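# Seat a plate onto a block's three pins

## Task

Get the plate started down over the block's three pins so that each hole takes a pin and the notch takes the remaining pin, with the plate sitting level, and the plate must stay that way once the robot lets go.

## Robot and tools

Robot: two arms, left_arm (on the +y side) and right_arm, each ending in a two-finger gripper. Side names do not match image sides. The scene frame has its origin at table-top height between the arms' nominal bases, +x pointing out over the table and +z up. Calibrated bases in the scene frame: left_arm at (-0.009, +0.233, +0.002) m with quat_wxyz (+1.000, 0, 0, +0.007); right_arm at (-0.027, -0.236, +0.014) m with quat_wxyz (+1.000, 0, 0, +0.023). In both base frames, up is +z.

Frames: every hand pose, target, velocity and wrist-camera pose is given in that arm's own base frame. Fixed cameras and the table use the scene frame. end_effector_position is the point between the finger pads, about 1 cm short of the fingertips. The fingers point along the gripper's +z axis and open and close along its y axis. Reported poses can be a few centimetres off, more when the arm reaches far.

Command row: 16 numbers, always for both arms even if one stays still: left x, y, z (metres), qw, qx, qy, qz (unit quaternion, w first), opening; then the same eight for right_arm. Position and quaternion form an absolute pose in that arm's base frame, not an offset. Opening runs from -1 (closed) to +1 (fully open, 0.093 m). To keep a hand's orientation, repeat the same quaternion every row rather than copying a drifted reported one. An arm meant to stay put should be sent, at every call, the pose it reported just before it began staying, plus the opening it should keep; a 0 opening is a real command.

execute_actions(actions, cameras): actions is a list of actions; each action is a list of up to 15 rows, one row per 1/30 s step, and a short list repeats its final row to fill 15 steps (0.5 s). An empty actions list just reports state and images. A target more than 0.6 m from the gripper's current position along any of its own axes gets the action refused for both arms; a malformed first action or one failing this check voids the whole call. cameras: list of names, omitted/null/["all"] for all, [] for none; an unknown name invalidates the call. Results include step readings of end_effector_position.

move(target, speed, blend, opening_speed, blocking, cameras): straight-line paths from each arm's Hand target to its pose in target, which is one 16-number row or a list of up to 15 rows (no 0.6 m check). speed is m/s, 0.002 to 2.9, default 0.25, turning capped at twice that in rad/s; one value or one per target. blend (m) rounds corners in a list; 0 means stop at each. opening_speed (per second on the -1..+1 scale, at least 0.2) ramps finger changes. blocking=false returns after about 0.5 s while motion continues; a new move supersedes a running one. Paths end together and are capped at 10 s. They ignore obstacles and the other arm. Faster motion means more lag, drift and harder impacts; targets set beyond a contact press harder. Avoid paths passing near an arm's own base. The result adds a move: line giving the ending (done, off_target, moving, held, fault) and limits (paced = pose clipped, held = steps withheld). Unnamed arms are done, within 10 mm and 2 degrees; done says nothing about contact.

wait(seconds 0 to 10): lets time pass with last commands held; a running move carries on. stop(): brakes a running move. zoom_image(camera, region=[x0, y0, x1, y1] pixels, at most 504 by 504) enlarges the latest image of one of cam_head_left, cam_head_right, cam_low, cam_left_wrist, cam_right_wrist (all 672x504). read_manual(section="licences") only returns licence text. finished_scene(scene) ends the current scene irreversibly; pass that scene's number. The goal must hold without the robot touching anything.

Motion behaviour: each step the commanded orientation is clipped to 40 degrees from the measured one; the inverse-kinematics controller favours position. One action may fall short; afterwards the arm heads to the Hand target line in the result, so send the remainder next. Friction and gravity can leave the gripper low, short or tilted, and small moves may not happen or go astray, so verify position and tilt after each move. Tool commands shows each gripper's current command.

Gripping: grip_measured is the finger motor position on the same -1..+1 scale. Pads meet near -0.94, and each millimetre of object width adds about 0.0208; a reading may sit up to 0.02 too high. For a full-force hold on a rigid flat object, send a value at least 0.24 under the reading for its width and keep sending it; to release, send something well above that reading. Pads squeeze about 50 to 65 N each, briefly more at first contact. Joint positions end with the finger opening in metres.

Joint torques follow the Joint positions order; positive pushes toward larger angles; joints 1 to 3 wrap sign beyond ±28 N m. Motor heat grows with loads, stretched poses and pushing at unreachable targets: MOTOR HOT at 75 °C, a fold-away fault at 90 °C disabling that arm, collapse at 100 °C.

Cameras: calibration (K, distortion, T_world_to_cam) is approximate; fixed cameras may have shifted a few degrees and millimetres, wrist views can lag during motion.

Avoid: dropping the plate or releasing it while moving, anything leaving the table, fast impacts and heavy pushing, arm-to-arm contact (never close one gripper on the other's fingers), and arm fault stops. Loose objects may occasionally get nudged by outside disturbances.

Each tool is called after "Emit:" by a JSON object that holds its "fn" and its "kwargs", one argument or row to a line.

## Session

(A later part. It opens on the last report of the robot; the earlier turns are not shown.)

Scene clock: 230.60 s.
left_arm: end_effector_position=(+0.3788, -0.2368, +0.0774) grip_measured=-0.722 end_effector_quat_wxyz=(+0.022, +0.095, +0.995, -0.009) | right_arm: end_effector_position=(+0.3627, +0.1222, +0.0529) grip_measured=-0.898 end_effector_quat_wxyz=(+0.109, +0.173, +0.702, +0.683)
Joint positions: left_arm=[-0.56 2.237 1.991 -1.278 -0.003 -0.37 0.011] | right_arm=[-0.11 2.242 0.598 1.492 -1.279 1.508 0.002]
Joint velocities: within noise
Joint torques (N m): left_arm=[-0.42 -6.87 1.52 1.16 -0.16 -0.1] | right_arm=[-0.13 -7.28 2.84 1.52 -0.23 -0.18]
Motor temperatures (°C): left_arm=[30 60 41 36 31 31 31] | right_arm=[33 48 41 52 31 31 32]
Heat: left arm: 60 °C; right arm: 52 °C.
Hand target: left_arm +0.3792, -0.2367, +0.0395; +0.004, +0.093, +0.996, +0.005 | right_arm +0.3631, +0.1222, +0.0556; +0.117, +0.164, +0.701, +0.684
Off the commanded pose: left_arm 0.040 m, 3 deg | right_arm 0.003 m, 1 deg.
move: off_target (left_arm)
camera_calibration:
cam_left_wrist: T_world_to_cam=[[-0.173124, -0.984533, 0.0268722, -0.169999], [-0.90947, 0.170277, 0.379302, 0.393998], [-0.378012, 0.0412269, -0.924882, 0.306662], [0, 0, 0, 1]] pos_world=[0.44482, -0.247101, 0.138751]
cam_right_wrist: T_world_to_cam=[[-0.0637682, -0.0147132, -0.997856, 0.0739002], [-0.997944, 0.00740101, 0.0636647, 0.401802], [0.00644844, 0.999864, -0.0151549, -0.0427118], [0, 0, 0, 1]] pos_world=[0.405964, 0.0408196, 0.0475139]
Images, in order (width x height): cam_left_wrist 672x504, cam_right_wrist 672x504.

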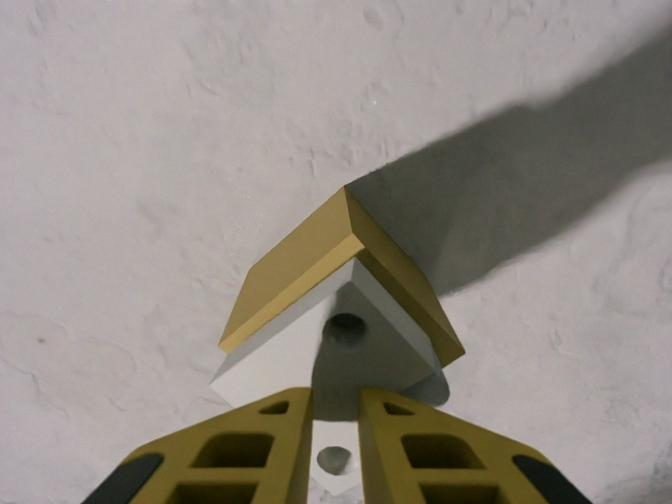

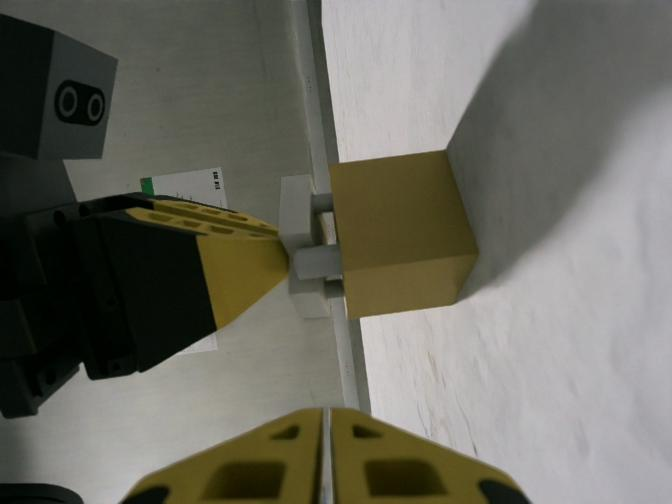

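Emit:
{"fn": "move", "kwargs": {
  "target": [0.3818, -0.2388, 0.030, 0.0070, 0.0928, 0.9952, 0.0250, -0.72, 0.3631, 0.1222, 0.0556, 0.117, 0.164, 0.701, 0.684, -0.9],
  "speed": 0.03,
  "cameras": ["cam_right_wrist","cam_left_wrist"]
}}

Emit:
{"fn": "zoom_image", "kwargs": {
  "camera": "cam_right_wrist",
  "region": [260, 160, 370, 340]
}}

Scene clock: 232.13 s.
left_arm: end_effector_position=(+0.3783, -0.2374, +0.0775) grip_measured=-0.722 end_effector_quat_wxyz=(+0.030, +0.094, +0.995, +0.001) | right_arm: end_effector_position=(+0.3627, +0.1222, +0.0529) grip_measured=-0.898 end_effector_quat_wxyz=(+0.109, +0.173, +0.702, +0.683)
Joint positions: left_arm=[-0.572 2.231 1.981 -1.269 -0.029 -0.382 0.011] | right_arm=[-0.11 2.242 0.598 1.492 -1.279 1.508 0.002]
Joint velocities: within noise
Joint torques (N m): left_arm=[-0.79 -4.72 2.1 1.14 -0.3 -0.11] | right_arm=[-0.14 -7.28 2.84 1.52 -0.23 -0.17]
Motor temperatures (°C): left_arm=[30 60 41 36 31 31 31] | right_arm=[33 48 41 52 31 31 32]
Heat: left arm: 60 °C; right arm: 52 °C.
Hand target: left_arm +0.3783, -0.2365, +0.0322; +0.007, +0.093, +0.995, +0.025 | right_arm +0.3631, +0.1222, +0.0556; +0.117, +0.164, +0.701, +0.684
Off the commanded pose: left_arm 0.048 m, 4 deg | right_arm 0.003 m, 1 deg.
move: off_target (left_arm)
camera_calibration:
cam_left_wrist: T_world_to_cam=[[-0.17249, -0.984999, 0.00490564, -0.169401], [-0.916259, 0.162277, 0.366246, 0.395308], [-0.361548, 0.058679, -0.930505, 0.3049], [0, 0, 0, 1]] pos_world=[0.443221, -0.2489, 0.139762]
cam_right_wrist: T_world_to_cam=[[-0.0637682, -0.0147132, -0.997856, 0.0739002], [-0.997944, 0.00740101, 0.0636647, 0.401802], [0.00644844, 0.999864, -0.0151549, -0.0427118], [0, 0, 0, 1]] pos_world=[0.405964, 0.0408196, 0.0475139]
Images, in order (width x height): cam_left_wrist 672x504, cam_right_wrist 672x504.

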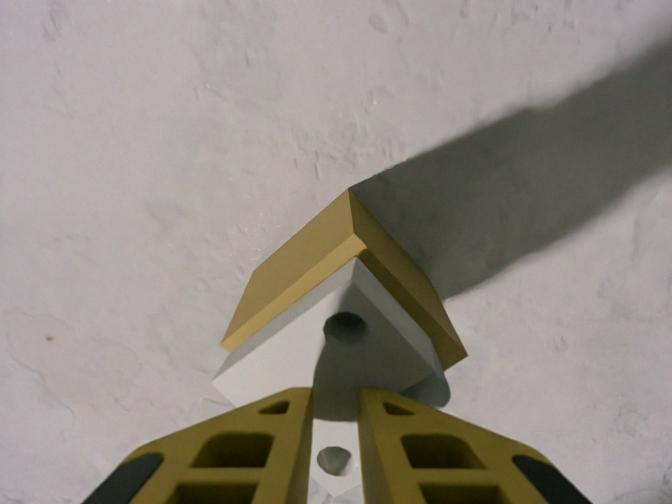

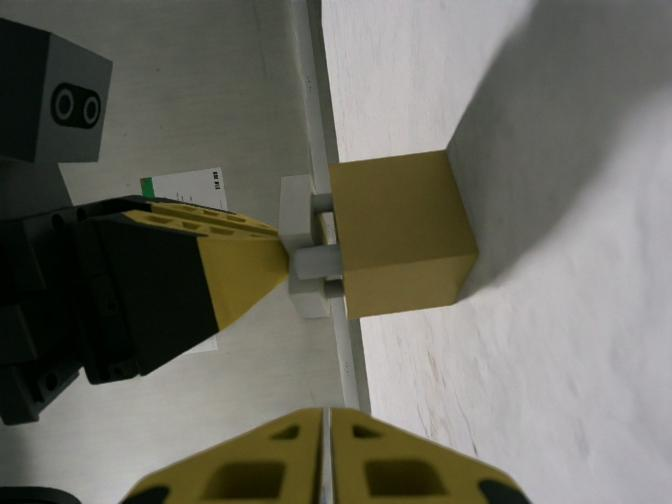

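Scaled by 2.800 from the camera's 672x504 image, which has a finer 960x720 frame.

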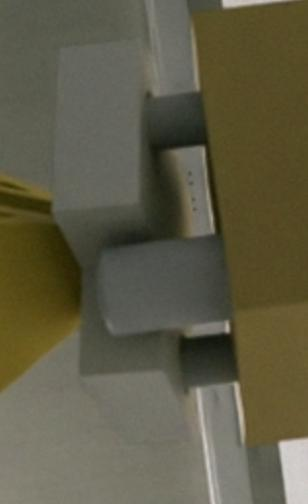

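Emit:
{"fn": "zoom_image", "kwargs": {
  "camera": "cam_right_wrist",
  "region": [265, 165, 345, 245]
}}

Emit:
{"fn": "zoom_image", "kwargs": {
  "camera": "cam_left_wrist",
  "region": [200, 240, 480, 504]
}}

Scaled by 6.300 from the camera's 672x504 image, which has a finer 960x720 frame.

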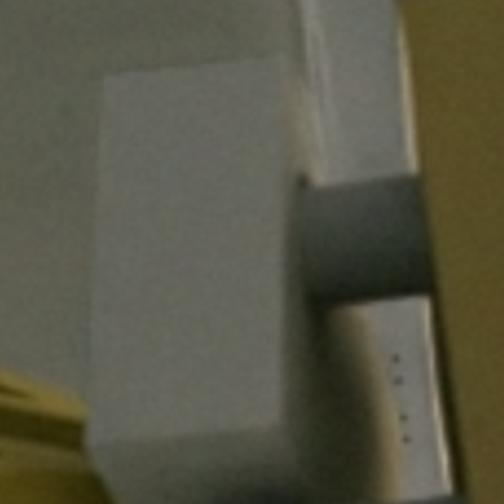

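Scaled by 1.800 from the camera's 672x504 image, which has a finer 960x720 frame.

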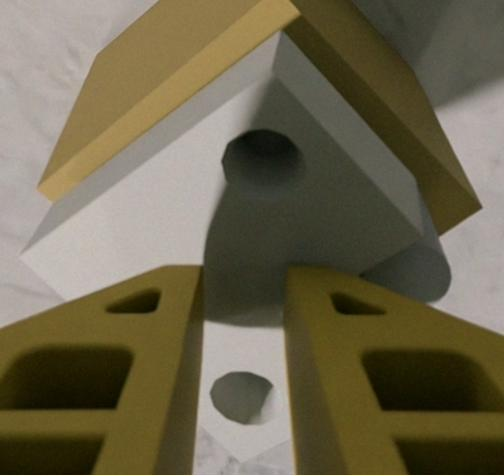

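Emit:
{"fn": "move", "kwargs": {
  "target": [
    [0.3818, -0.2388, 0.115, 0.0197, 0.0928, 0.9955, -0.0017, -0.61, 0.3631, 0.1222, 0.0556, 0.117, 0.164, 0.701, 0.684, -0.9],
    [0.3800, -0.2500, 0.115, 0.0077, -0.6385, 0.7697, -0.0064, -0.61, 0.3631, 0.1222, 0.0556, 0.117, 0.164, 0.701, 0.684, -0.9]
  ],
  "speed": [0.08, 0.4],
  "cameras": ["cam_right_wrist","cam_left_wrist"]
}}

Scene clock: 237.23 s.
left_arm: end_effector_position=(+0.3807, -0.2450, +0.1141) grip_measured=-0.612 end_effector_quat_wxyz=(+0.012, -0.637, +0.770, -0.005) | right_arm: end_effector_position=(+0.3627, +0.1222, +0.0529) grip_measured=-0.898 end_effector_quat_wxyz=(+0.109, +0.173, +0.702, +0.683)
Joint positions: left_arm=[-0.579 2.33 2.296 -1.52 -0.019 -1.961 0.016] | right_arm=[-0.11 2.242 0.598 1.492 -1.279 1.508 0.002]
Joint velocities: within noise
Joint torques (N m): left_arm=[-0.7 -11.96 6.78 0.28 0 -0.13] | right_arm=[-0.13 -7.28 2.84 1.52 -0.23 -0.17]
Motor temperatures (°C): left_arm=[30 59 41 36 31 31 31] | right_arm=[33 48 41 52 31 31 32]
Heat: left arm: 59 °C; right arm: 52 °C.
Hand target: left_arm +0.3800, -0.2499, +0.1150; +0.008, -0.638, +0.770, -0.007 | right_arm +0.3631, +0.1222, +0.0556; +0.117, +0.164, +0.701, +0.684
Off the commanded pose: left_arm 0.005 m, 0 deg | right_arm 0.003 m, 1 deg.
move: done
camera_calibration:
cam_left_wrist: T_world_to_cam=[[0.984565, -0.171519, 0.0348202, -0.421235], [-0.170587, -0.895975, 0.410036, -0.16279], [-0.0391308, -0.409647, -0.911405, 0.100631], [0, 0, 0, 1]] pos_world=[0.390901, -0.176882, 0.173133]
cam_right_wrist: T_world_to_cam=[[-0.0637682, -0.0147132, -0.997856, 0.0739002], [-0.997944, 0.00740101, 0.0636647, 0.401802], [0.00644844, 0.999864, -0.0151549, -0.0427118], [0, 0, 0, 1]] pos_world=[0.405964, 0.0408196, 0.0475139]
Images, in order (width x height): cam_left_wrist 672x504, cam_right_wrist 672x504.

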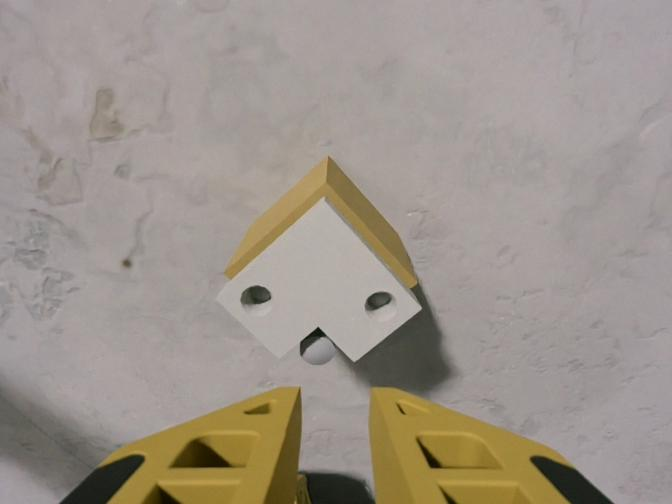

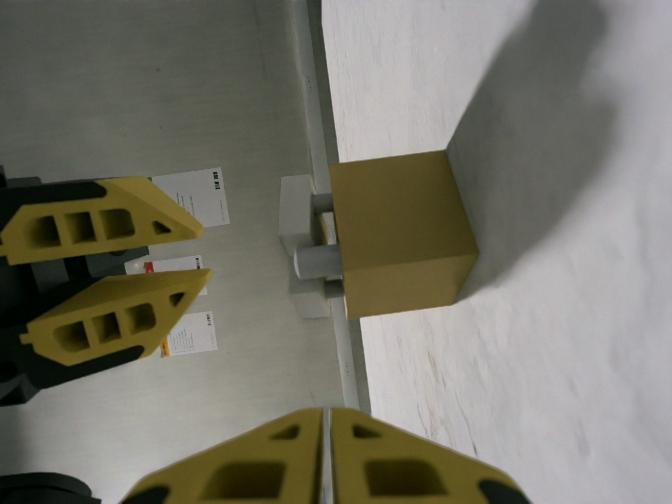

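Emit:
{"fn": "move", "kwargs": {
  "target": [0.3762, -0.2495, 0.092, 0.0077, -0.6385, 0.7697, -0.0064, -0.61, 0.3631, 0.1222, 0.0556, 0.117, 0.164, 0.701, 0.684, -0.9],
  "speed": 0.08,
  "cameras": ["cam_left_wrist"]
}}

Scene clock: 238.60 s.
left_arm: end_effector_position=(+0.3783, -0.2456, +0.0831) grip_measured=-0.612 end_effector_quat_wxyz=(+0.008, -0.637, +0.771, +0.007) | right_arm: end_effector_position=(+0.3627, +0.1222, +0.0529) grip_measured=-0.898 end_effector_quat_wxyz=(+0.109, +0.173, +0.702, +0.683)
Joint positions: left_arm=[-0.583 2.33 2.172 -1.421 -0.019 -1.965 0.016] | right_arm=[-0.11 2.242 0.598 1.492 -1.279 1.508 0.002]
Joint velocities: within noise
Joint torques (N m): left_arm=[-0.68 -15.79 3.95 0.4 -0.01 -0.15] | right_arm=[-0.14 -7.3 2.81 1.51 -0.22 -0.17]
Motor temperatures (°C): left_arm=[30 59 41 36 31 31 31] | right_arm=[33 48 41 52 31 31 32]
Heat: left arm: 59 °C; right arm: 52 °C.
Hand target: left_arm +0.3762, -0.2494, +0.0920; +0.008, -0.638, +0.770, -0.006 | right_arm +0.3631, +0.1222, +0.0556; +0.117, +0.164, +0.701, +0.684
Off the commanded pose: left_arm 0.010 m, 2 deg | right_arm 0.003 m, 1 deg.
move: done
camera_calibration:
cam_left_wrist: T_world_to_cam=[[0.985055, -0.171859, 0.0114662, -0.41617], [-0.161974, -0.901639, 0.401013, -0.154996], [-0.0585795, -0.396877, -0.916, 0.0828762], [0, 0, 0, 1]] pos_world=[0.3897, -0.178381, 0.142842]
Images, in order (width x height): cam_left_wrist 672x504.

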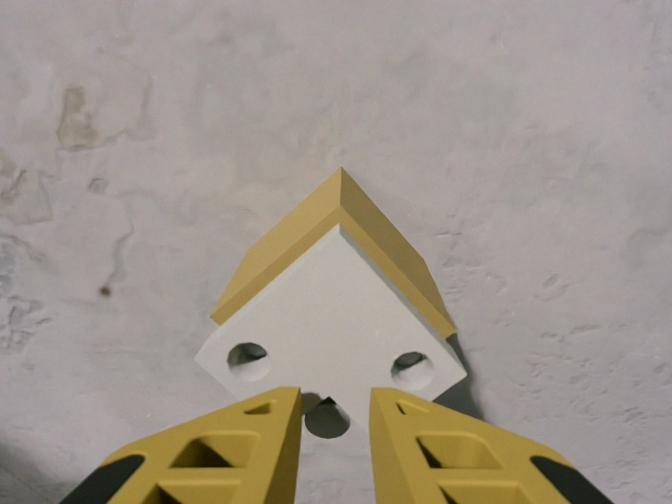

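Emit:
{"fn": "move", "kwargs": {
  "target": [0.3755, -0.2512, 0.055, 0.0077, -0.6385, 0.7697, -0.0064, -0.61, 0.3631, 0.1222, 0.0556, 0.117, 0.164, 0.701, 0.684, -0.9],
  "speed": 0.03,
  "cameras": ["cam_right_wrist","cam_left_wrist"]
}}

Emit:
{"fn": "zoom_image", "kwargs": {
  "camera": "cam_right_wrist",
  "region": [260, 160, 370, 340]
}}

Scene clock: 240.33 s.
left_arm: end_effector_position=(+0.3771, -0.2468, +0.0793) grip_measured=-0.612 end_effector_quat_wxyz=(+0.014, -0.638, +0.770, -0.018) | right_arm: end_effector_position=(+0.3627, +0.1222, +0.0529) grip_measured=-0.898 end_effector_quat_wxyz=(+0.109, +0.173, +0.702, +0.683)
Joint positions: left_arm=[-0.586 2.262 2.039 -1.306 -0.017 -1.968 0.016] | right_arm=[-0.11 2.242 0.598 1.492 -1.279 1.508 0.002]
Joint velocities: within noise
Joint torques (N m): left_arm=[-0.77 -9.58 2.15 0.83 -0.03 -0.15] | right_arm=[-0.13 -7.28 2.82 1.52 -0.23 -0.17]
Motor temperatures (°C): left_arm=[30 59 41 36 31 31 31] | right_arm=[33 48 41 52 31 31 32]
Heat: left arm: 59 °C; right arm: 52 °C.
Hand target: left_arm +0.3746, -0.2504, +0.0556; +0.008, -0.639, +0.770, -0.006 | right_arm +0.3631, +0.1222, +0.0556; +0.117, +0.164, +0.701, +0.684
Off the commanded pose: left_arm 0.025 m, 1 deg | right_arm 0.003 m, 1 deg.
move: off_target (left_arm)
camera_calibration:
cam_left_wrist: T_world_to_cam=[[0.983763, -0.170051, 0.0573767, -0.417927], [-0.178286, -0.889334, 0.421069, -0.147005], [-0.0205761, -0.424462, -0.905212, 0.0568304], [0, 0, 0, 1]] pos_world=[0.386102, -0.177683, 0.137322]
cam_right_wrist: T_world_to_cam=[[-0.0637682, -0.0147132, -0.997856, 0.0739002], [-0.997944, 0.00740101, 0.0636647, 0.401802], [0.00644844, 0.999864, -0.0151549, -0.0427118], [0, 0, 0, 1]] pos_world=[0.405964, 0.0408196, 0.0475139]
Images, in order (width x height): cam_left_wrist 672x504, cam_right_wrist 672x504.

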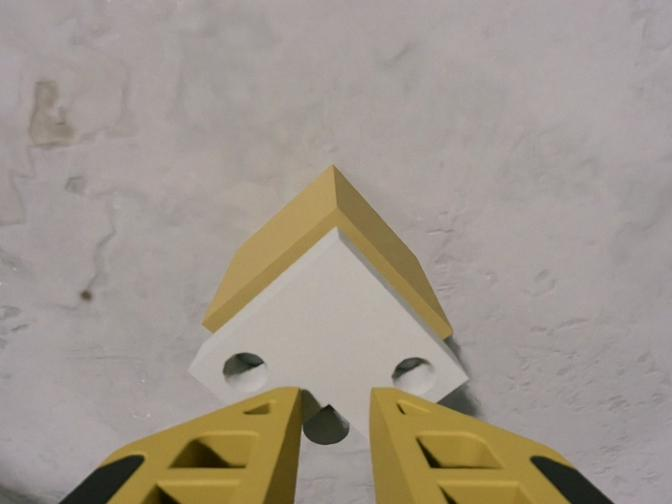

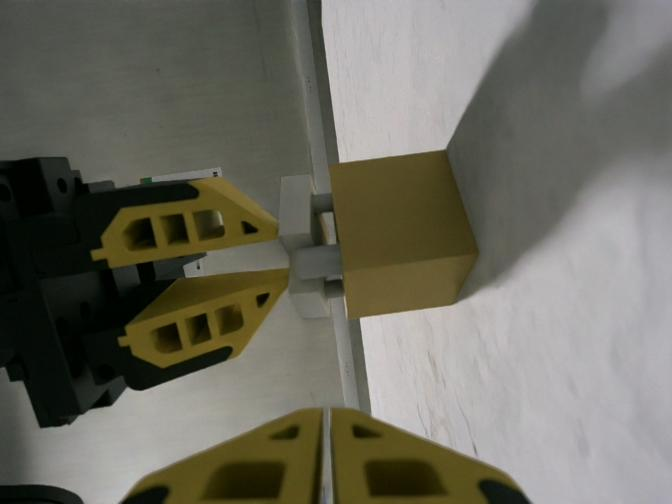

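Scaled by 2.800 from the camera's 672x504 image, which has a finer 960x720 frame.

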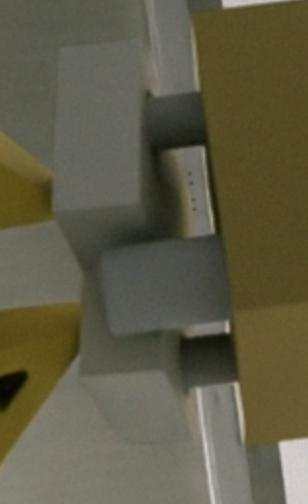

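Emit:
{"fn": "move", "kwargs": {
  "target": [0.3765, -0.2510, 0.042, 0.0077, -0.6385, 0.7697, -0.0064, -0.61, 0.3631, 0.1222, 0.0556, 0.117, 0.164, 0.701, 0.684, -0.9],
  "speed": 0.03,
  "cameras": ["cam_right_wrist","cam_left_wrist"]
}}

Emit:
{"fn": "zoom_image", "kwargs": {
  "camera": "cam_right_wrist",
  "region": [260, 160, 370, 340]
}}

Scene clock: 241.20 s.
left_arm: end_effector_position=(+0.3770, -0.2467, +0.0788) grip_measured=-0.612 end_effector_quat_wxyz=(+0.017, -0.637, +0.770, -0.026) | right_arm: end_effector_position=(+0.3627, +0.1222, +0.0529) grip_measured=-0.898 end_effector_quat_wxyz=(+0.109, +0.173, +0.702, +0.683)
Joint positions: left_arm=[-0.586 2.24 2 -1.271 -0.017 -1.968 0.016] | right_arm=[-0.11 2.242 0.598 1.492 -1.279 1.508 0.002]
Joint velocities: within noise
Joint torques (N m): left_arm=[-0.64 -7.39 1.65 0.98 -0.03 -0.12] | right_arm=[-0.14 -7.3 2.85 1.52 -0.22 -0.17]
Motor temperatures (°C): left_arm=[30 59 41 36 31 31 31] | right_arm=[33 48 41 52 31 31 32]
Heat: left arm: 59 °C; right arm: 52 °C.
Hand target: left_arm +0.3744, -0.2494, +0.0433; +0.008, -0.639, +0.770, -0.006 | right_arm +0.3631, +0.1222, +0.0556; +0.117, +0.164, +0.701, +0.684
Off the commanded pose: left_arm 0.037 m, 3 deg | right_arm 0.003 m, 1 deg.
move: off_target (left_arm)
camera_calibration:
cam_left_wrist: T_world_to_cam=[[0.982774, -0.169467, 0.0737251, -0.418529], [-0.184672, -0.885151, 0.427089, -0.143847], [-0.00711951, -0.433347, -0.901199, 0.0488505], [0, 0, 0, 1]] pos_world=[0.385103, -0.177084, 0.136316]
cam_right_wrist: T_world_to_cam=[[-0.0637682, -0.0147132, -0.997856, 0.0739002], [-0.997944, 0.00740101, 0.0636647, 0.401802], [0.00644844, 0.999864, -0.0151549, -0.0427118], [0, 0, 0, 1]] pos_world=[0.405964, 0.0408196, 0.0475139]
Images, in order (width x height): cam_left_wrist 672x504, cam_right_wrist 672x504.

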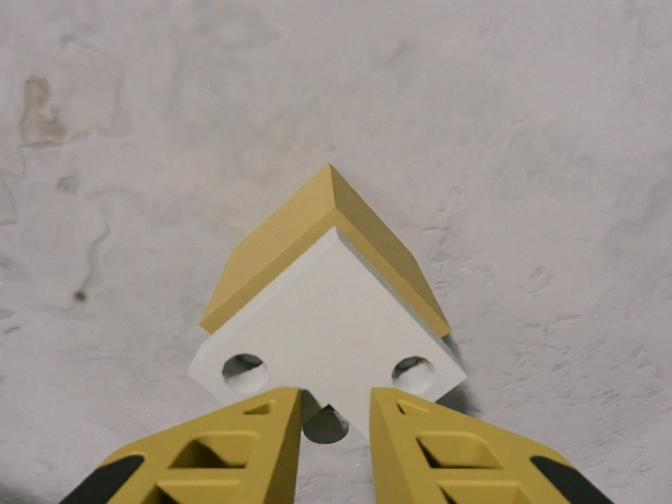

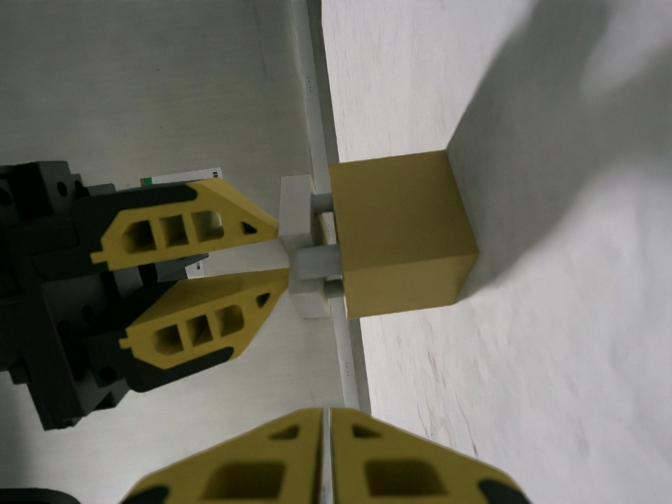

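Scaled by 2.800 from the camera's 672x504 image, which has a finer 960x720 frame.

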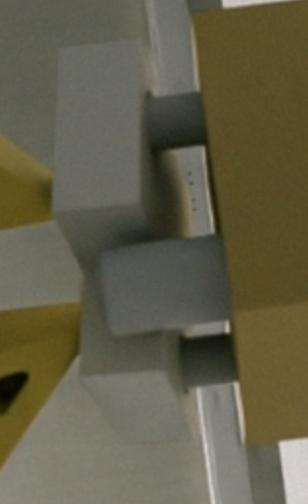

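Emit:
{"fn": "move", "kwargs": {
  "target": [0.3775, -0.2515, 0.026, 0.0000, -0.6385, 0.7696, 0.0100, -0.61, 0.3631, 0.1222, 0.0556, 0.117, 0.164, 0.701, 0.684, -0.9],
  "speed": 0.03,
  "cameras": ["cam_right_wrist","cam_left_wrist"]
}}

Emit:
{"fn": "zoom_image", "kwargs": {
  "camera": "cam_right_wrist",
  "region": [260, 160, 370, 340]
}}

Scene clock: 242.30 s.
left_arm: end_effector_position=(+0.3770, -0.2468, +0.0781) grip_measured=-0.612 end_effector_quat_wxyz=(+0.016, -0.637, +0.770, -0.026) | right_arm: end_effector_position=(+0.3627, +0.1222, +0.0529) grip_measured=-0.898 end_effector_quat_wxyz=(+0.109, +0.173, +0.702, +0.683)
Joint positions: left_arm=[-0.586 2.241 1.999 -1.269 -0.016 -1.968 0.016] | right_arm=[-0.11 2.242 0.598 1.492 -1.279 1.508 0.002]
Joint velocities: within noise
Joint torques (N m): left_arm=[-0.47 -3.49 2.65 0.95 0.02 -0.11] | right_arm=[-0.16 -7.3 2.81 1.51 -0.23 -0.17]
Motor temperatures (°C): left_arm=[30 59 41 36 31 31 31] | right_arm=[33 48 41 52 31 31 32]
Heat: left arm: 59 °C; right arm: 52 °C.
Hand target: left_arm +0.3735, -0.2486, +0.0285; +0.000, -0.639, +0.769, +0.010 | right_arm +0.3631, +0.1222, +0.0556; +0.117, +0.164, +0.701, +0.684
Off the commanded pose: left_arm 0.052 m, 5 deg | right_arm 0.003 m, 1 deg.
move: off_target (left_arm)
camera_calibration:
cam_left_wrist: T_world_to_cam=[[0.982826, -0.16942, 0.0731411, -0.418525], [-0.184372, -0.884964, 0.427605, -0.143771], [-0.0077175, -0.433746, -0.901002, 0.0483096], [0, 0, 0, 1]] pos_world=[0.385203, -0.177184, 0.135615]
cam_right_wrist: T_world_to_cam=[[-0.0637682, -0.0147132, -0.997856, 0.0739002], [-0.997944, 0.00740101, 0.0636647, 0.401802], [0.00644844, 0.999864, -0.0151549, -0.0427118], [0, 0, 0, 1]] pos_world=[0.405964, 0.0408196, 0.0475139]
Images, in order (width x height): cam_left_wrist 672x504, cam_right_wrist 672x504.

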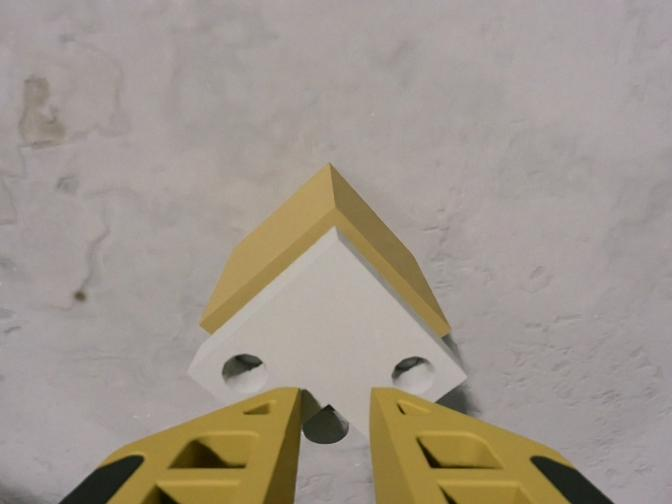

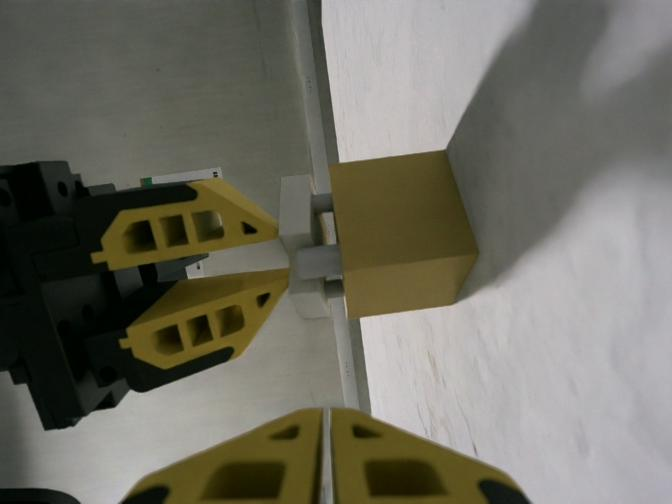

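Scaled by 2.800 from the camera's 672x504 image, which has a finer 960x720 frame.

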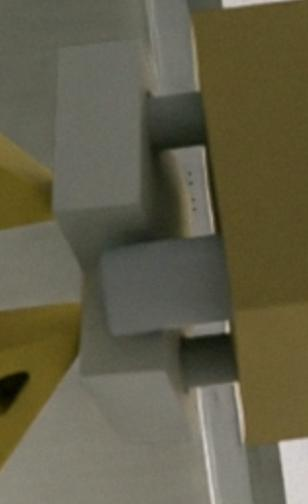

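Emit:
{"fn": "move", "kwargs": {
  "target": [
    [0.3785, -0.2500, 0.110, 0.0077, -0.6385, 0.7697, -0.0064, -0.50, 0.3631, 0.1222, 0.0556, 0.117, 0.164, 0.701, 0.684, -0.9],
    [0.3800, -0.2400, 0.115, 0.0100, -0.2940, 0.9550, -0.0200, 0.60, 0.3631, 0.1222, 0.0556, 0.117, 0.164, 0.701, 0.684, -0.9]
  ],
  "speed": [0.08, 0.4],
  "cameras": ["cam_right_wrist","cam_left_wrist"]
}}

Emit:
{"fn": "zoom_image", "kwargs": {
  "camera": "cam_right_wrist",
  "region": [260, 160, 370, 340]
}}

Scene clock: 246.40 s.
left_arm: end_effector_position=(+0.3791, -0.2409, +0.1021) grip_measured=+0.598 end_effector_quat_wxyz=(+0.002, -0.295, +0.955, -0.004) | right_arm: end_effector_position=(+0.3627, +0.1222, +0.0529) grip_measured=-0.898 end_effector_quat_wxyz=(+0.109, +0.173, +0.702, +0.683)
Joint positions: left_arm=[-0.565 2.308 2.21 -1.464 0.002 -1.165 0.074] | right_arm=[-0.11 2.242 0.598 1.492 -1.279 1.508 0.002]
Joint velocities: within noise
Joint torques (N m): left_arm=[0.34 -16.46 3.97 0.5 0.04 0.08] | right_arm=[-0.14 -7.28 2.82 1.51 -0.22 -0.18]
Motor temperatures (°C): left_arm=[30 59 41 36 31 31 31] | right_arm=[33 48 41 52 31 31 32]
Heat: left arm: 59 °C; right arm: 52 °C.
Hand target: left_arm +0.3799, -0.2400, +0.1148; +0.010, -0.294, +0.956, -0.020 | right_arm +0.3631, +0.1222, +0.0556; +0.117, +0.164, +0.701, +0.684
Off the commanded pose: left_arm 0.013 m, 2 deg | right_arm 0.003 m, 1 deg.
move: off_target (left_arm); target 2's new opening was sent with left_arm's hand 0.013 m and 2 deg from that target
camera_calibration:
cam_left_wrist: T_world_to_cam=[[0.577379, -0.816233, 0.0199282, -0.417908], [-0.746176, -0.5176, 0.418702, 0.153987], [-0.331443, -0.256619, -0.907905, 0.238656], [0, 0, 0, 1]] pos_world=[0.435294, -0.200163, 0.160531]
cam_right_wrist: T_world_to_cam=[[-0.0637682, -0.0147132, -0.997856, 0.0739002], [-0.997944, 0.00740101, 0.0636647, 0.401802], [0.00644844, 0.999864, -0.0151549, -0.0427118], [0, 0, 0, 1]] pos_world=[0.405964, 0.0408196, 0.0475139]
Images, in order (width x height): cam_left_wrist 672x504, cam_right_wrist 672x504.

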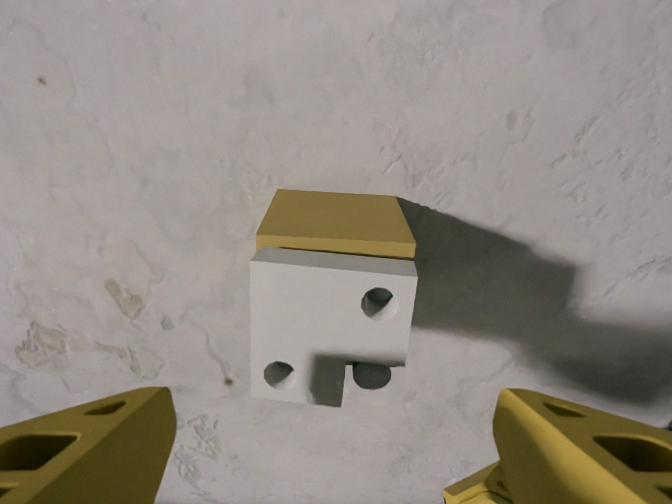

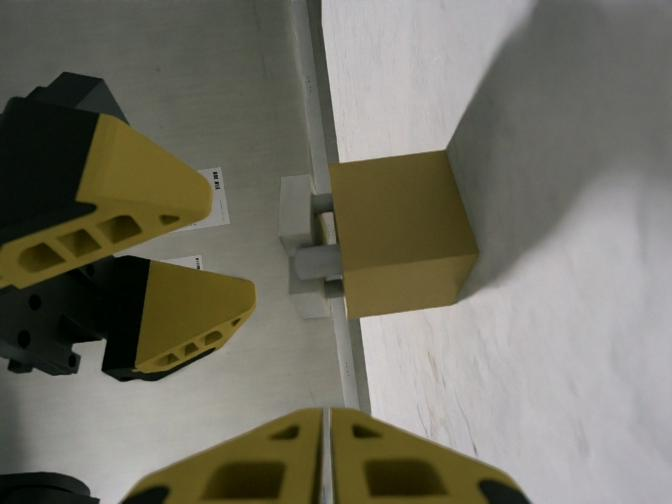

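Scaled by 2.800 from the camera's 672x504 image, which has a finer 960x720 frame.

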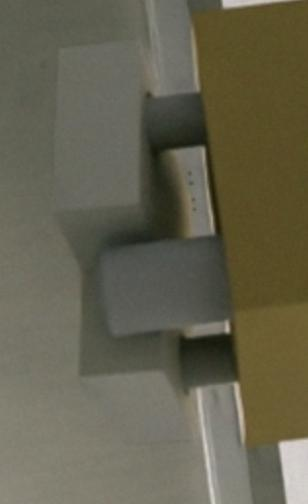

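Emit:
{"fn": "move", "kwargs": {
  "target": [0.3835, -0.2372, 0.088, -0.0133, -0.2945, 0.9546, -0.0430, 0.60, 0.3631, 0.1222, 0.0556, 0.117, 0.164, 0.701, 0.684, -0.9],
  "speed": 0.08,
  "cameras": ["cam_right_wrist","cam_left_wrist"]
}}

Scene clock: 248.10 s.
left_arm: end_effector_position=(+0.3825, -0.2364, +0.0737) grip_measured=+0.598 end_effector_quat_wxyz=(-0.023, -0.298, +0.954, -0.025) | right_arm: end_effector_position=(+0.3627, +0.1222, +0.0529) grip_measured=-0.898 end_effector_quat_wxyz=(+0.109, +0.173, +0.702, +0.683)
Joint positions: left_arm=[-0.528 2.3 2.081 -1.346 0.068 -1.133 0.074] | right_arm=[-0.11 2.242 0.598 1.492 -1.279 1.508 0.002]
Joint velocities: within noise
Joint torques (N m): left_arm=[0.06 -16.81 3.96 0.51 0.06 0.09] | right_arm=[-0.13 -7.27 2.84 1.52 -0.23 -0.17]
Motor temperatures (°C): left_arm=[30 60 41 36 31 31 31] | right_arm=[33 48 41 52 31 31 32]
Heat: left arm: 60 °C; right arm: 52 °C.
Hand target: left_arm +0.3834, -0.2372, +0.0878; -0.014, -0.294, +0.955, -0.043 | right_arm +0.3631, +0.1222, +0.0556; +0.117, +0.164, +0.701, +0.684
Off the commanded pose: left_arm 0.014 m, 2 deg | right_arm 0.003 m, 1 deg.
move: off_target (left_arm)
camera_calibration:
cam_left_wrist: T_world_to_cam=[[0.583069, -0.811162, 0.0452329, -0.418489], [-0.72766, -0.496665, 0.473113, 0.164669], [-0.361305, -0.308772, -0.87984, 0.212168], [0, 0, 0, 1]] pos_world=[0.440489, -0.192166, 0.127696]
cam_right_wrist: T_world_to_cam=[[-0.0637682, -0.0147132, -0.997856, 0.0739002], [-0.997944, 0.00740101, 0.0636647, 0.401802], [0.00644844, 0.999864, -0.0151549, -0.0427118], [0, 0, 0, 1]] pos_world=[0.405964, 0.0408196, 0.0475139]
Images, in order (width x height): cam_left_wrist 672x504, cam_right_wrist 672x504.

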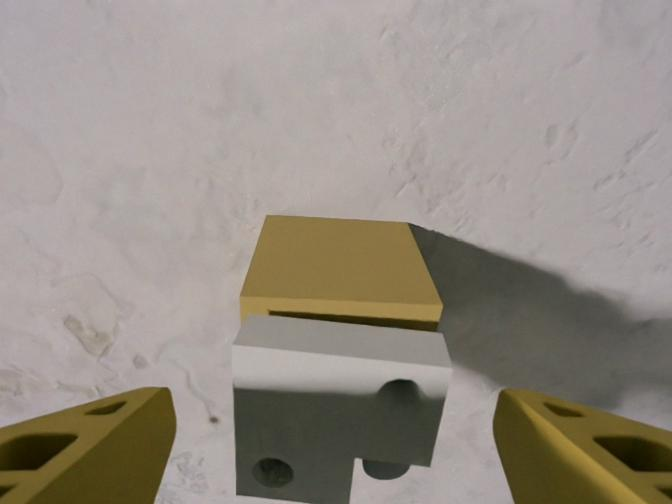

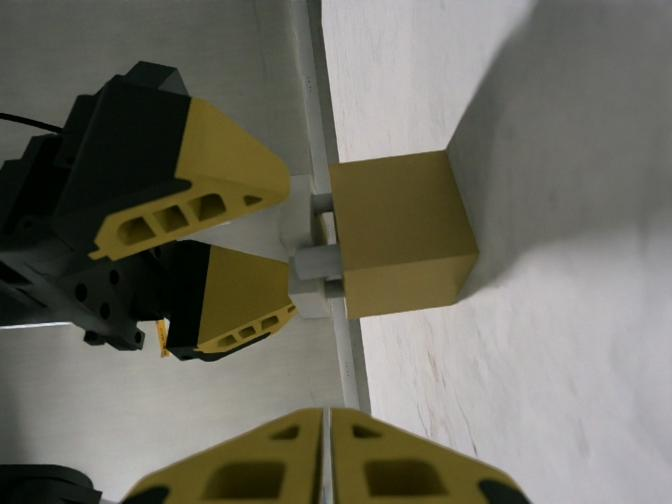

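Emit:
{"fn": "move", "kwargs": {
  "target": [0.3838, -0.2375, 0.084, -0.0118, -0.2627, 0.9638, -0.0434, 0.35, 0.3631, 0.1222, 0.0556, 0.117, 0.164, 0.701, 0.684, -0.9],
  "speed": 0.05,
  "opening_speed": 0.6,
  "cameras": ["cam_right_wrist","cam_left_wrist"]
}}

Scene clock: 249.87 s.
left_arm: end_effector_position=(+0.3828, -0.2366, +0.0704) grip_measured=+0.352 end_effector_quat_wxyz=(-0.022, -0.266, +0.963, -0.027) | right_arm: end_effector_position=(+0.3627, +0.1222, +0.0529) grip_measured=-0.898 end_effector_quat_wxyz=(+0.109, +0.173, +0.702, +0.683)
Joint positions: left_arm=[-0.528 2.299 2.067 -1.331 0.068 -1.068 0.062] | right_arm=[-0.11 2.242 0.598 1.492 -1.279 1.508 0.002]
Joint velocities: within noise
Joint torques (N m): left_arm=[0.08 -16.61 4.05 0.5 0.07 0.06] | right_arm=[-0.16 -7.3 2.84 1.52 -0.23 -0.17]
Motor temperatures (°C): left_arm=[30 61 41 36 31 31 31] | right_arm=[33 48 41 52 31 31 32]
Heat: left arm: 61 °C; right arm: 52 °C.
Hand target: left_arm +0.3837, -0.2375, +0.0838; -0.012, -0.263, +0.964, -0.043 | right_arm +0.3631, +0.1222, +0.0556; +0.117, +0.164, +0.701, +0.684
Off the commanded pose: left_arm 0.014 m, 2 deg | right_arm 0.003 m, 1 deg.
move: off_target (left_arm)
camera_calibration:
cam_left_wrist: T_world_to_cam=[[0.528832, -0.8472, 0.0508858, -0.406936], [-0.760966, -0.446745, 0.470478, 0.191008], [-0.375856, -0.287526, -0.880943, 0.219939], [0, 0, 0, 1]] pos_world=[0.443217, -0.196186, 0.124596]
cam_right_wrist: T_world_to_cam=[[-0.0637682, -0.0147132, -0.997856, 0.0739002], [-0.997944, 0.00740101, 0.0636647, 0.401802], [0.00644844, 0.999864, -0.0151549, -0.0427118], [0, 0, 0, 1]] pos_world=[0.405964, 0.0408196, 0.0475139]
Images, in order (width x height): cam_left_wrist 672x504, cam_right_wrist 672x504.

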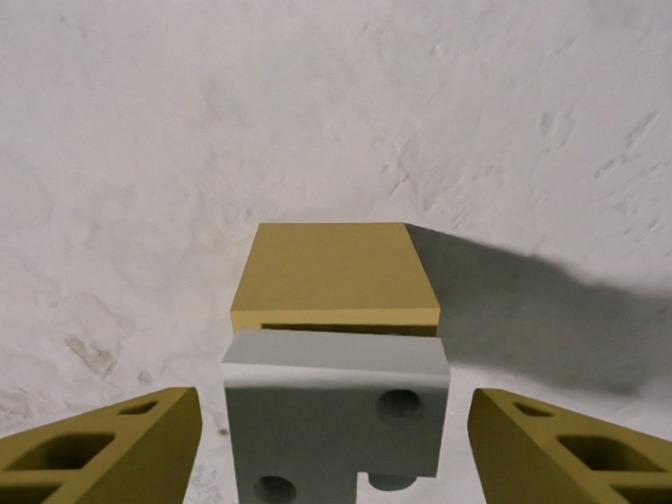

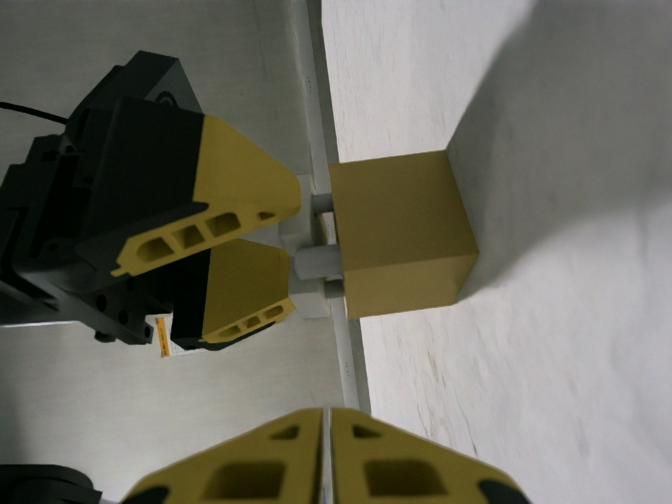

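Emit:
{"fn": "move", "kwargs": {
  "target": [0.3838, -0.2375, 0.084, -0.0118, -0.2627, 0.9638, -0.0434, -0.30, 0.3631, 0.1222, 0.0556, 0.117, 0.164, 0.701, 0.684, -0.9],
  "speed": 0.05,
  "opening_speed": 0.4,
  "cameras": ["cam_right_wrist","cam_left_wrist"]
}}

Emit:
{"fn": "zoom_image", "kwargs": {
  "camera": "cam_right_wrist",
  "region": [260, 160, 370, 340]
}}

Scene clock: 251.83 s.
left_arm: end_effector_position=(+0.3829, -0.2367, +0.0703) grip_measured=-0.144 end_effector_quat_wxyz=(-0.022, -0.266, +0.963, -0.027) | right_arm: end_effector_position=(+0.3627, +0.1222, +0.0529) grip_measured=-0.898 end_effector_quat_wxyz=(+0.109, +0.173, +0.702, +0.683)
Joint positions: left_arm=[-0.528 2.299 2.067 -1.33 0.068 -1.067 0.038] | right_arm=[-0.11 2.242 0.598 1.492 -1.279 1.508 0.002]
Joint velocities: within noise
Joint torques (N m): left_arm=[0.13 -16.64 4 0.52 0.08 0.07] | right_arm=[-0.14 -7.28 2.84 1.52 -0.23 -0.17]
Motor temperatures (°C): left_arm=[30 62 41 36 31 31 31] | right_arm=[33 48 41 52 31 31 32]
Heat: left arm: 62 °C; right arm: 52 °C.
Hand target: left_arm +0.3837, -0.2375, +0.0838; -0.012, -0.263, +0.964, -0.043 | right_arm +0.3631, +0.1222, +0.0556; +0.117, +0.164, +0.701, +0.684
Off the commanded pose: left_arm 0.014 m, 2 deg | right_arm 0.003 m, 1 deg.
move: off_target (left_arm)
camera_calibration:
cam_left_wrist: T_world_to_cam=[[0.527849, -0.847784, 0.0513495, -0.406806], [-0.761691, -0.445764, 0.470235, 0.191631], [-0.375768, -0.287326, -0.881046, 0.219874], [0, 0, 0, 1]] pos_world=[0.443317, -0.196286, 0.124496]
cam_right_wrist: T_world_to_cam=[[-0.0637682, -0.0147132, -0.997856, 0.0739002], [-0.997944, 0.00740101, 0.0636647, 0.401802], [0.00644844, 0.999864, -0.0151549, -0.0427118], [0, 0, 0, 1]] pos_world=[0.405964, 0.0408196, 0.0475139]
Images, in order (width x height): cam_left_wrist 672x504, cam_right_wrist 672x504.

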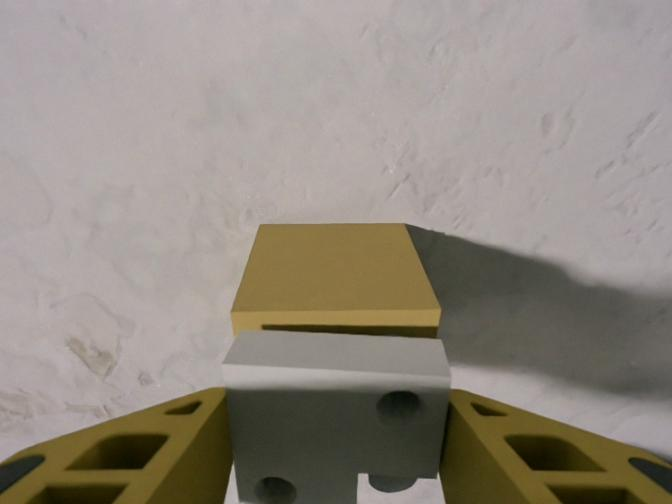

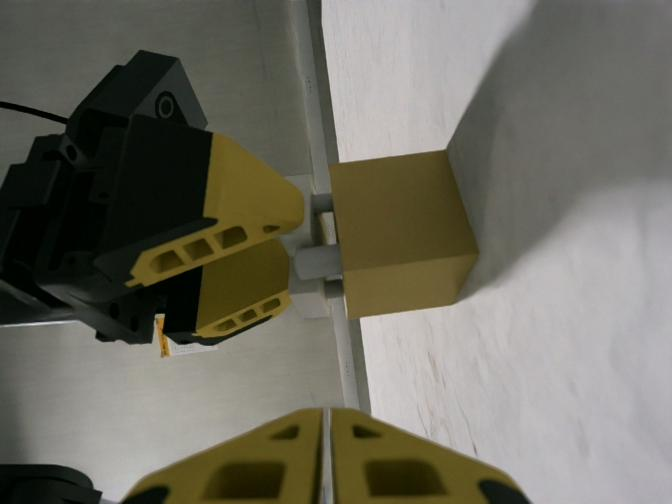

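Scaled by 2.800 from the camera's 672x504 image, which has a finer 960x720 frame.

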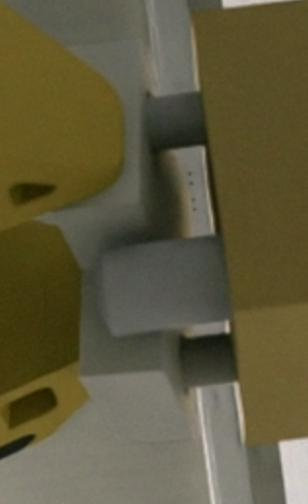

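Emit:
{"fn": "move", "kwargs": {
  "target": [0.3836, -0.2382, 0.080, 0.0032, -0.2630, 0.9647, -0.0112, -0.30, 0.3631, 0.1222, 0.0556, 0.117, 0.164, 0.701, 0.684, -0.9],
  "speed": 0.04,
  "cameras": ["cam_right_wrist","cam_left_wrist"]
}}

Emit:
{"fn": "zoom_image", "kwargs": {
  "camera": "cam_right_wrist",
  "region": [260, 160, 370, 340]
}}

Scene clock: 253.23 s.
left_arm: end_effector_position=(+0.3823, -0.2380, +0.0708) grip_measured=-0.158 end_effector_quat_wxyz=(-0.009, -0.263, +0.965, -0.015) | right_arm: end_effector_position=(+0.3627, +0.1222, +0.0529) grip_measured=-0.898 end_effector_quat_wxyz=(+0.109, +0.173, +0.702, +0.683)
Joint positions: left_arm=[-0.544 2.299 2.07 -1.332 0.035 -1.075 0.038] | right_arm=[-0.11 2.242 0.598 1.492 -1.279 1.508 0.002]
Joint velocities: within noise
Joint torques (N m): left_arm=[-0.75 -13.85 6.67 0.23 -0.32 -0.11] | right_arm=[-0.14 -7.27 2.84 1.51 -0.23 -0.17]
Motor temperatures (°C): left_arm=[30 63 41 36 31 31 31] | right_arm=[33 48 41 52 31 31 32]
Heat: left arm: 63 °C; right arm: 52 °C.
Hand target: left_arm +0.3835, -0.2381, +0.0799; +0.003, -0.263, +0.965, -0.012 | right_arm +0.3631, +0.1222, +0.0556; +0.117, +0.164, +0.701, +0.684
Off the commanded pose: left_arm 0.009 m, 2 deg | right_arm 0.003 m, 1 deg.
move: done
camera_calibration:
cam_left_wrist: T_world_to_cam=[[0.521124, -0.852702, 0.0364553, -0.405088], [-0.772927, -0.453394, 0.443867, 0.194739], [-0.361958, -0.259487, -0.895351, 0.22213], [0, 0, 0, 1]] pos_world=[0.442022, -0.199486, 0.127214]
cam_right_wrist: T_world_to_cam=[[-0.0637682, -0.0147132, -0.997856, 0.0739002], [-0.997944, 0.00740101, 0.0636647, 0.401802], [0.00644844, 0.999864, -0.0151549, -0.0427118], [0, 0, 0, 1]] pos_world=[0.405964, 0.0408196, 0.0475139]
Images, in order (width x height): cam_left_wrist 672x504, cam_right_wrist 672x504.

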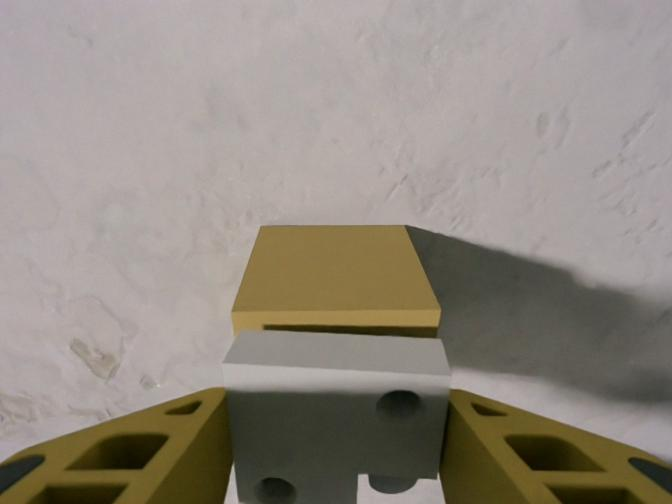

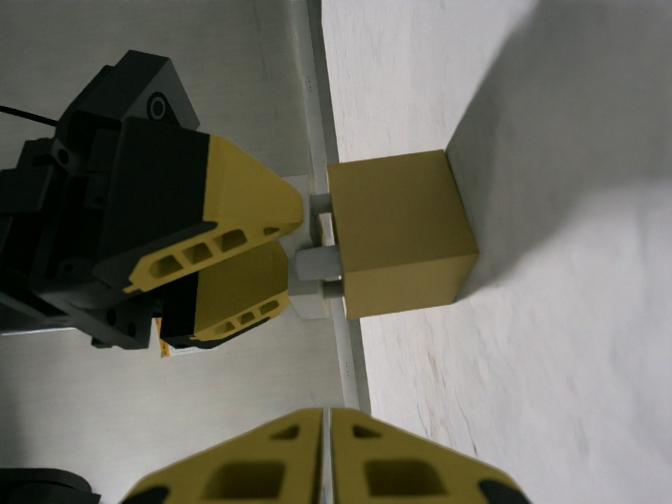

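Scaled by 2.800 from the camera's 672x504 image, which has a finer 960x720 frame.

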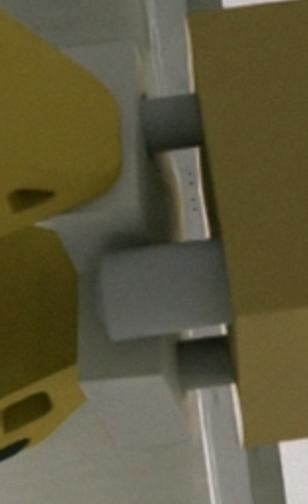

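Emit:
{"fn": "move", "kwargs": {
  "target": [
    [0.3836, -0.2382, 0.040, 0.0032, -0.2630, 0.9647, -0.0112, -0.30, 0.3631, 0.1222, 0.0556, 0.117, 0.164, 0.701, 0.684, -0.9],
    [0.3834, -0.2390, 0.034, 0.0166, -0.2629, 0.9644, 0.0152, -0.30, 0.3631, 0.1222, 0.0556, 0.117, 0.164, 0.701, 0.684, -0.9]
  ],
  "speed": 0.03,
  "cameras": ["cam_right_wrist","cam_left_wrist"]
}}

Emit:
{"fn": "zoom_image", "kwargs": {
  "camera": "cam_right_wrist",
  "region": [260, 160, 370, 340]
}}

Scene clock: 256.77 s.
left_arm: end_effector_position=(+0.3827, -0.2373, +0.0689) grip_measured=-0.160 end_effector_quat_wxyz=(+0.023, -0.263, +0.964, -0.011) | right_arm: end_effector_position=(+0.3627, +0.1222, +0.0529) grip_measured=-0.898 end_effector_quat_wxyz=(+0.109, +0.173, +0.702, +0.683)
Joint positions: left_arm=[-0.562 2.253 1.984 -1.253 -0.019 -1.094 0.038] | right_arm=[-0.11 2.242 0.598 1.492 -1.279 1.508 0.002]
Joint velocities: within noise
Joint torques (N m): left_arm=[-1.18 -6.86 3.11 0.89 -0.37 -0.18] | right_arm=[-0.16 -7.28 2.85 1.52 -0.22 -0.17]
Motor temperatures (°C): left_arm=[30 62 40 36 31 31 31] | right_arm=[33 48 41 52 31 31 32]
Heat: left arm: 62 °C; right arm: 52 °C.
Hand target: left_arm +0.3815, -0.2377, +0.0353; +0.016, -0.263, +0.965, +0.015 | right_arm +0.3631, +0.1222, +0.0556; +0.117, +0.164, +0.701, +0.684
Off the commanded pose: left_arm 0.035 m, 3 deg | right_arm 0.003 m, 1 deg.
move: off_target (left_arm)
camera_calibration:
cam_left_wrist: T_world_to_cam=[[0.520565, -0.852543, 0.0467162, -0.405111], [-0.796913, -0.4655, 0.385019, 0.206487], [-0.306499, -0.237656, -0.921726, 0.206482], [0, 0, 0, 1]] pos_world=[0.438725, -0.200183, 0.129744]
cam_right_wrist: T_world_to_cam=[[-0.0637682, -0.0147132, -0.997856, 0.0739002], [-0.997944, 0.00740101, 0.0636647, 0.401802], [0.00644844, 0.999864, -0.0151549, -0.0427118], [0, 0, 0, 1]] pos_world=[0.405964, 0.0408196, 0.0475139]
Images, in order (width x height): cam_left_wrist 672x504, cam_right_wrist 672x504.

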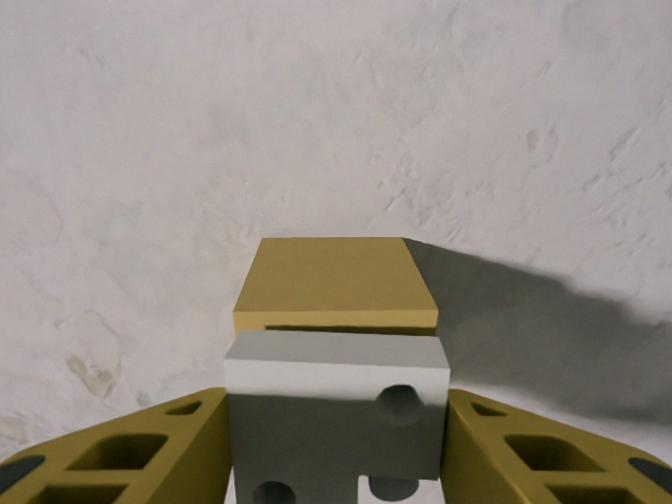

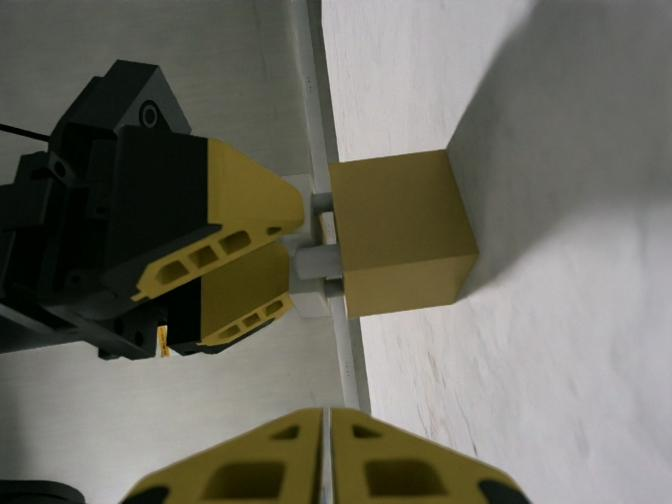

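Scaled by 2.800 from the camera's 672x504 image, which has a finer 960x720 frame.

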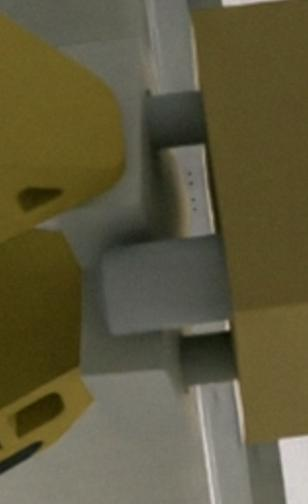

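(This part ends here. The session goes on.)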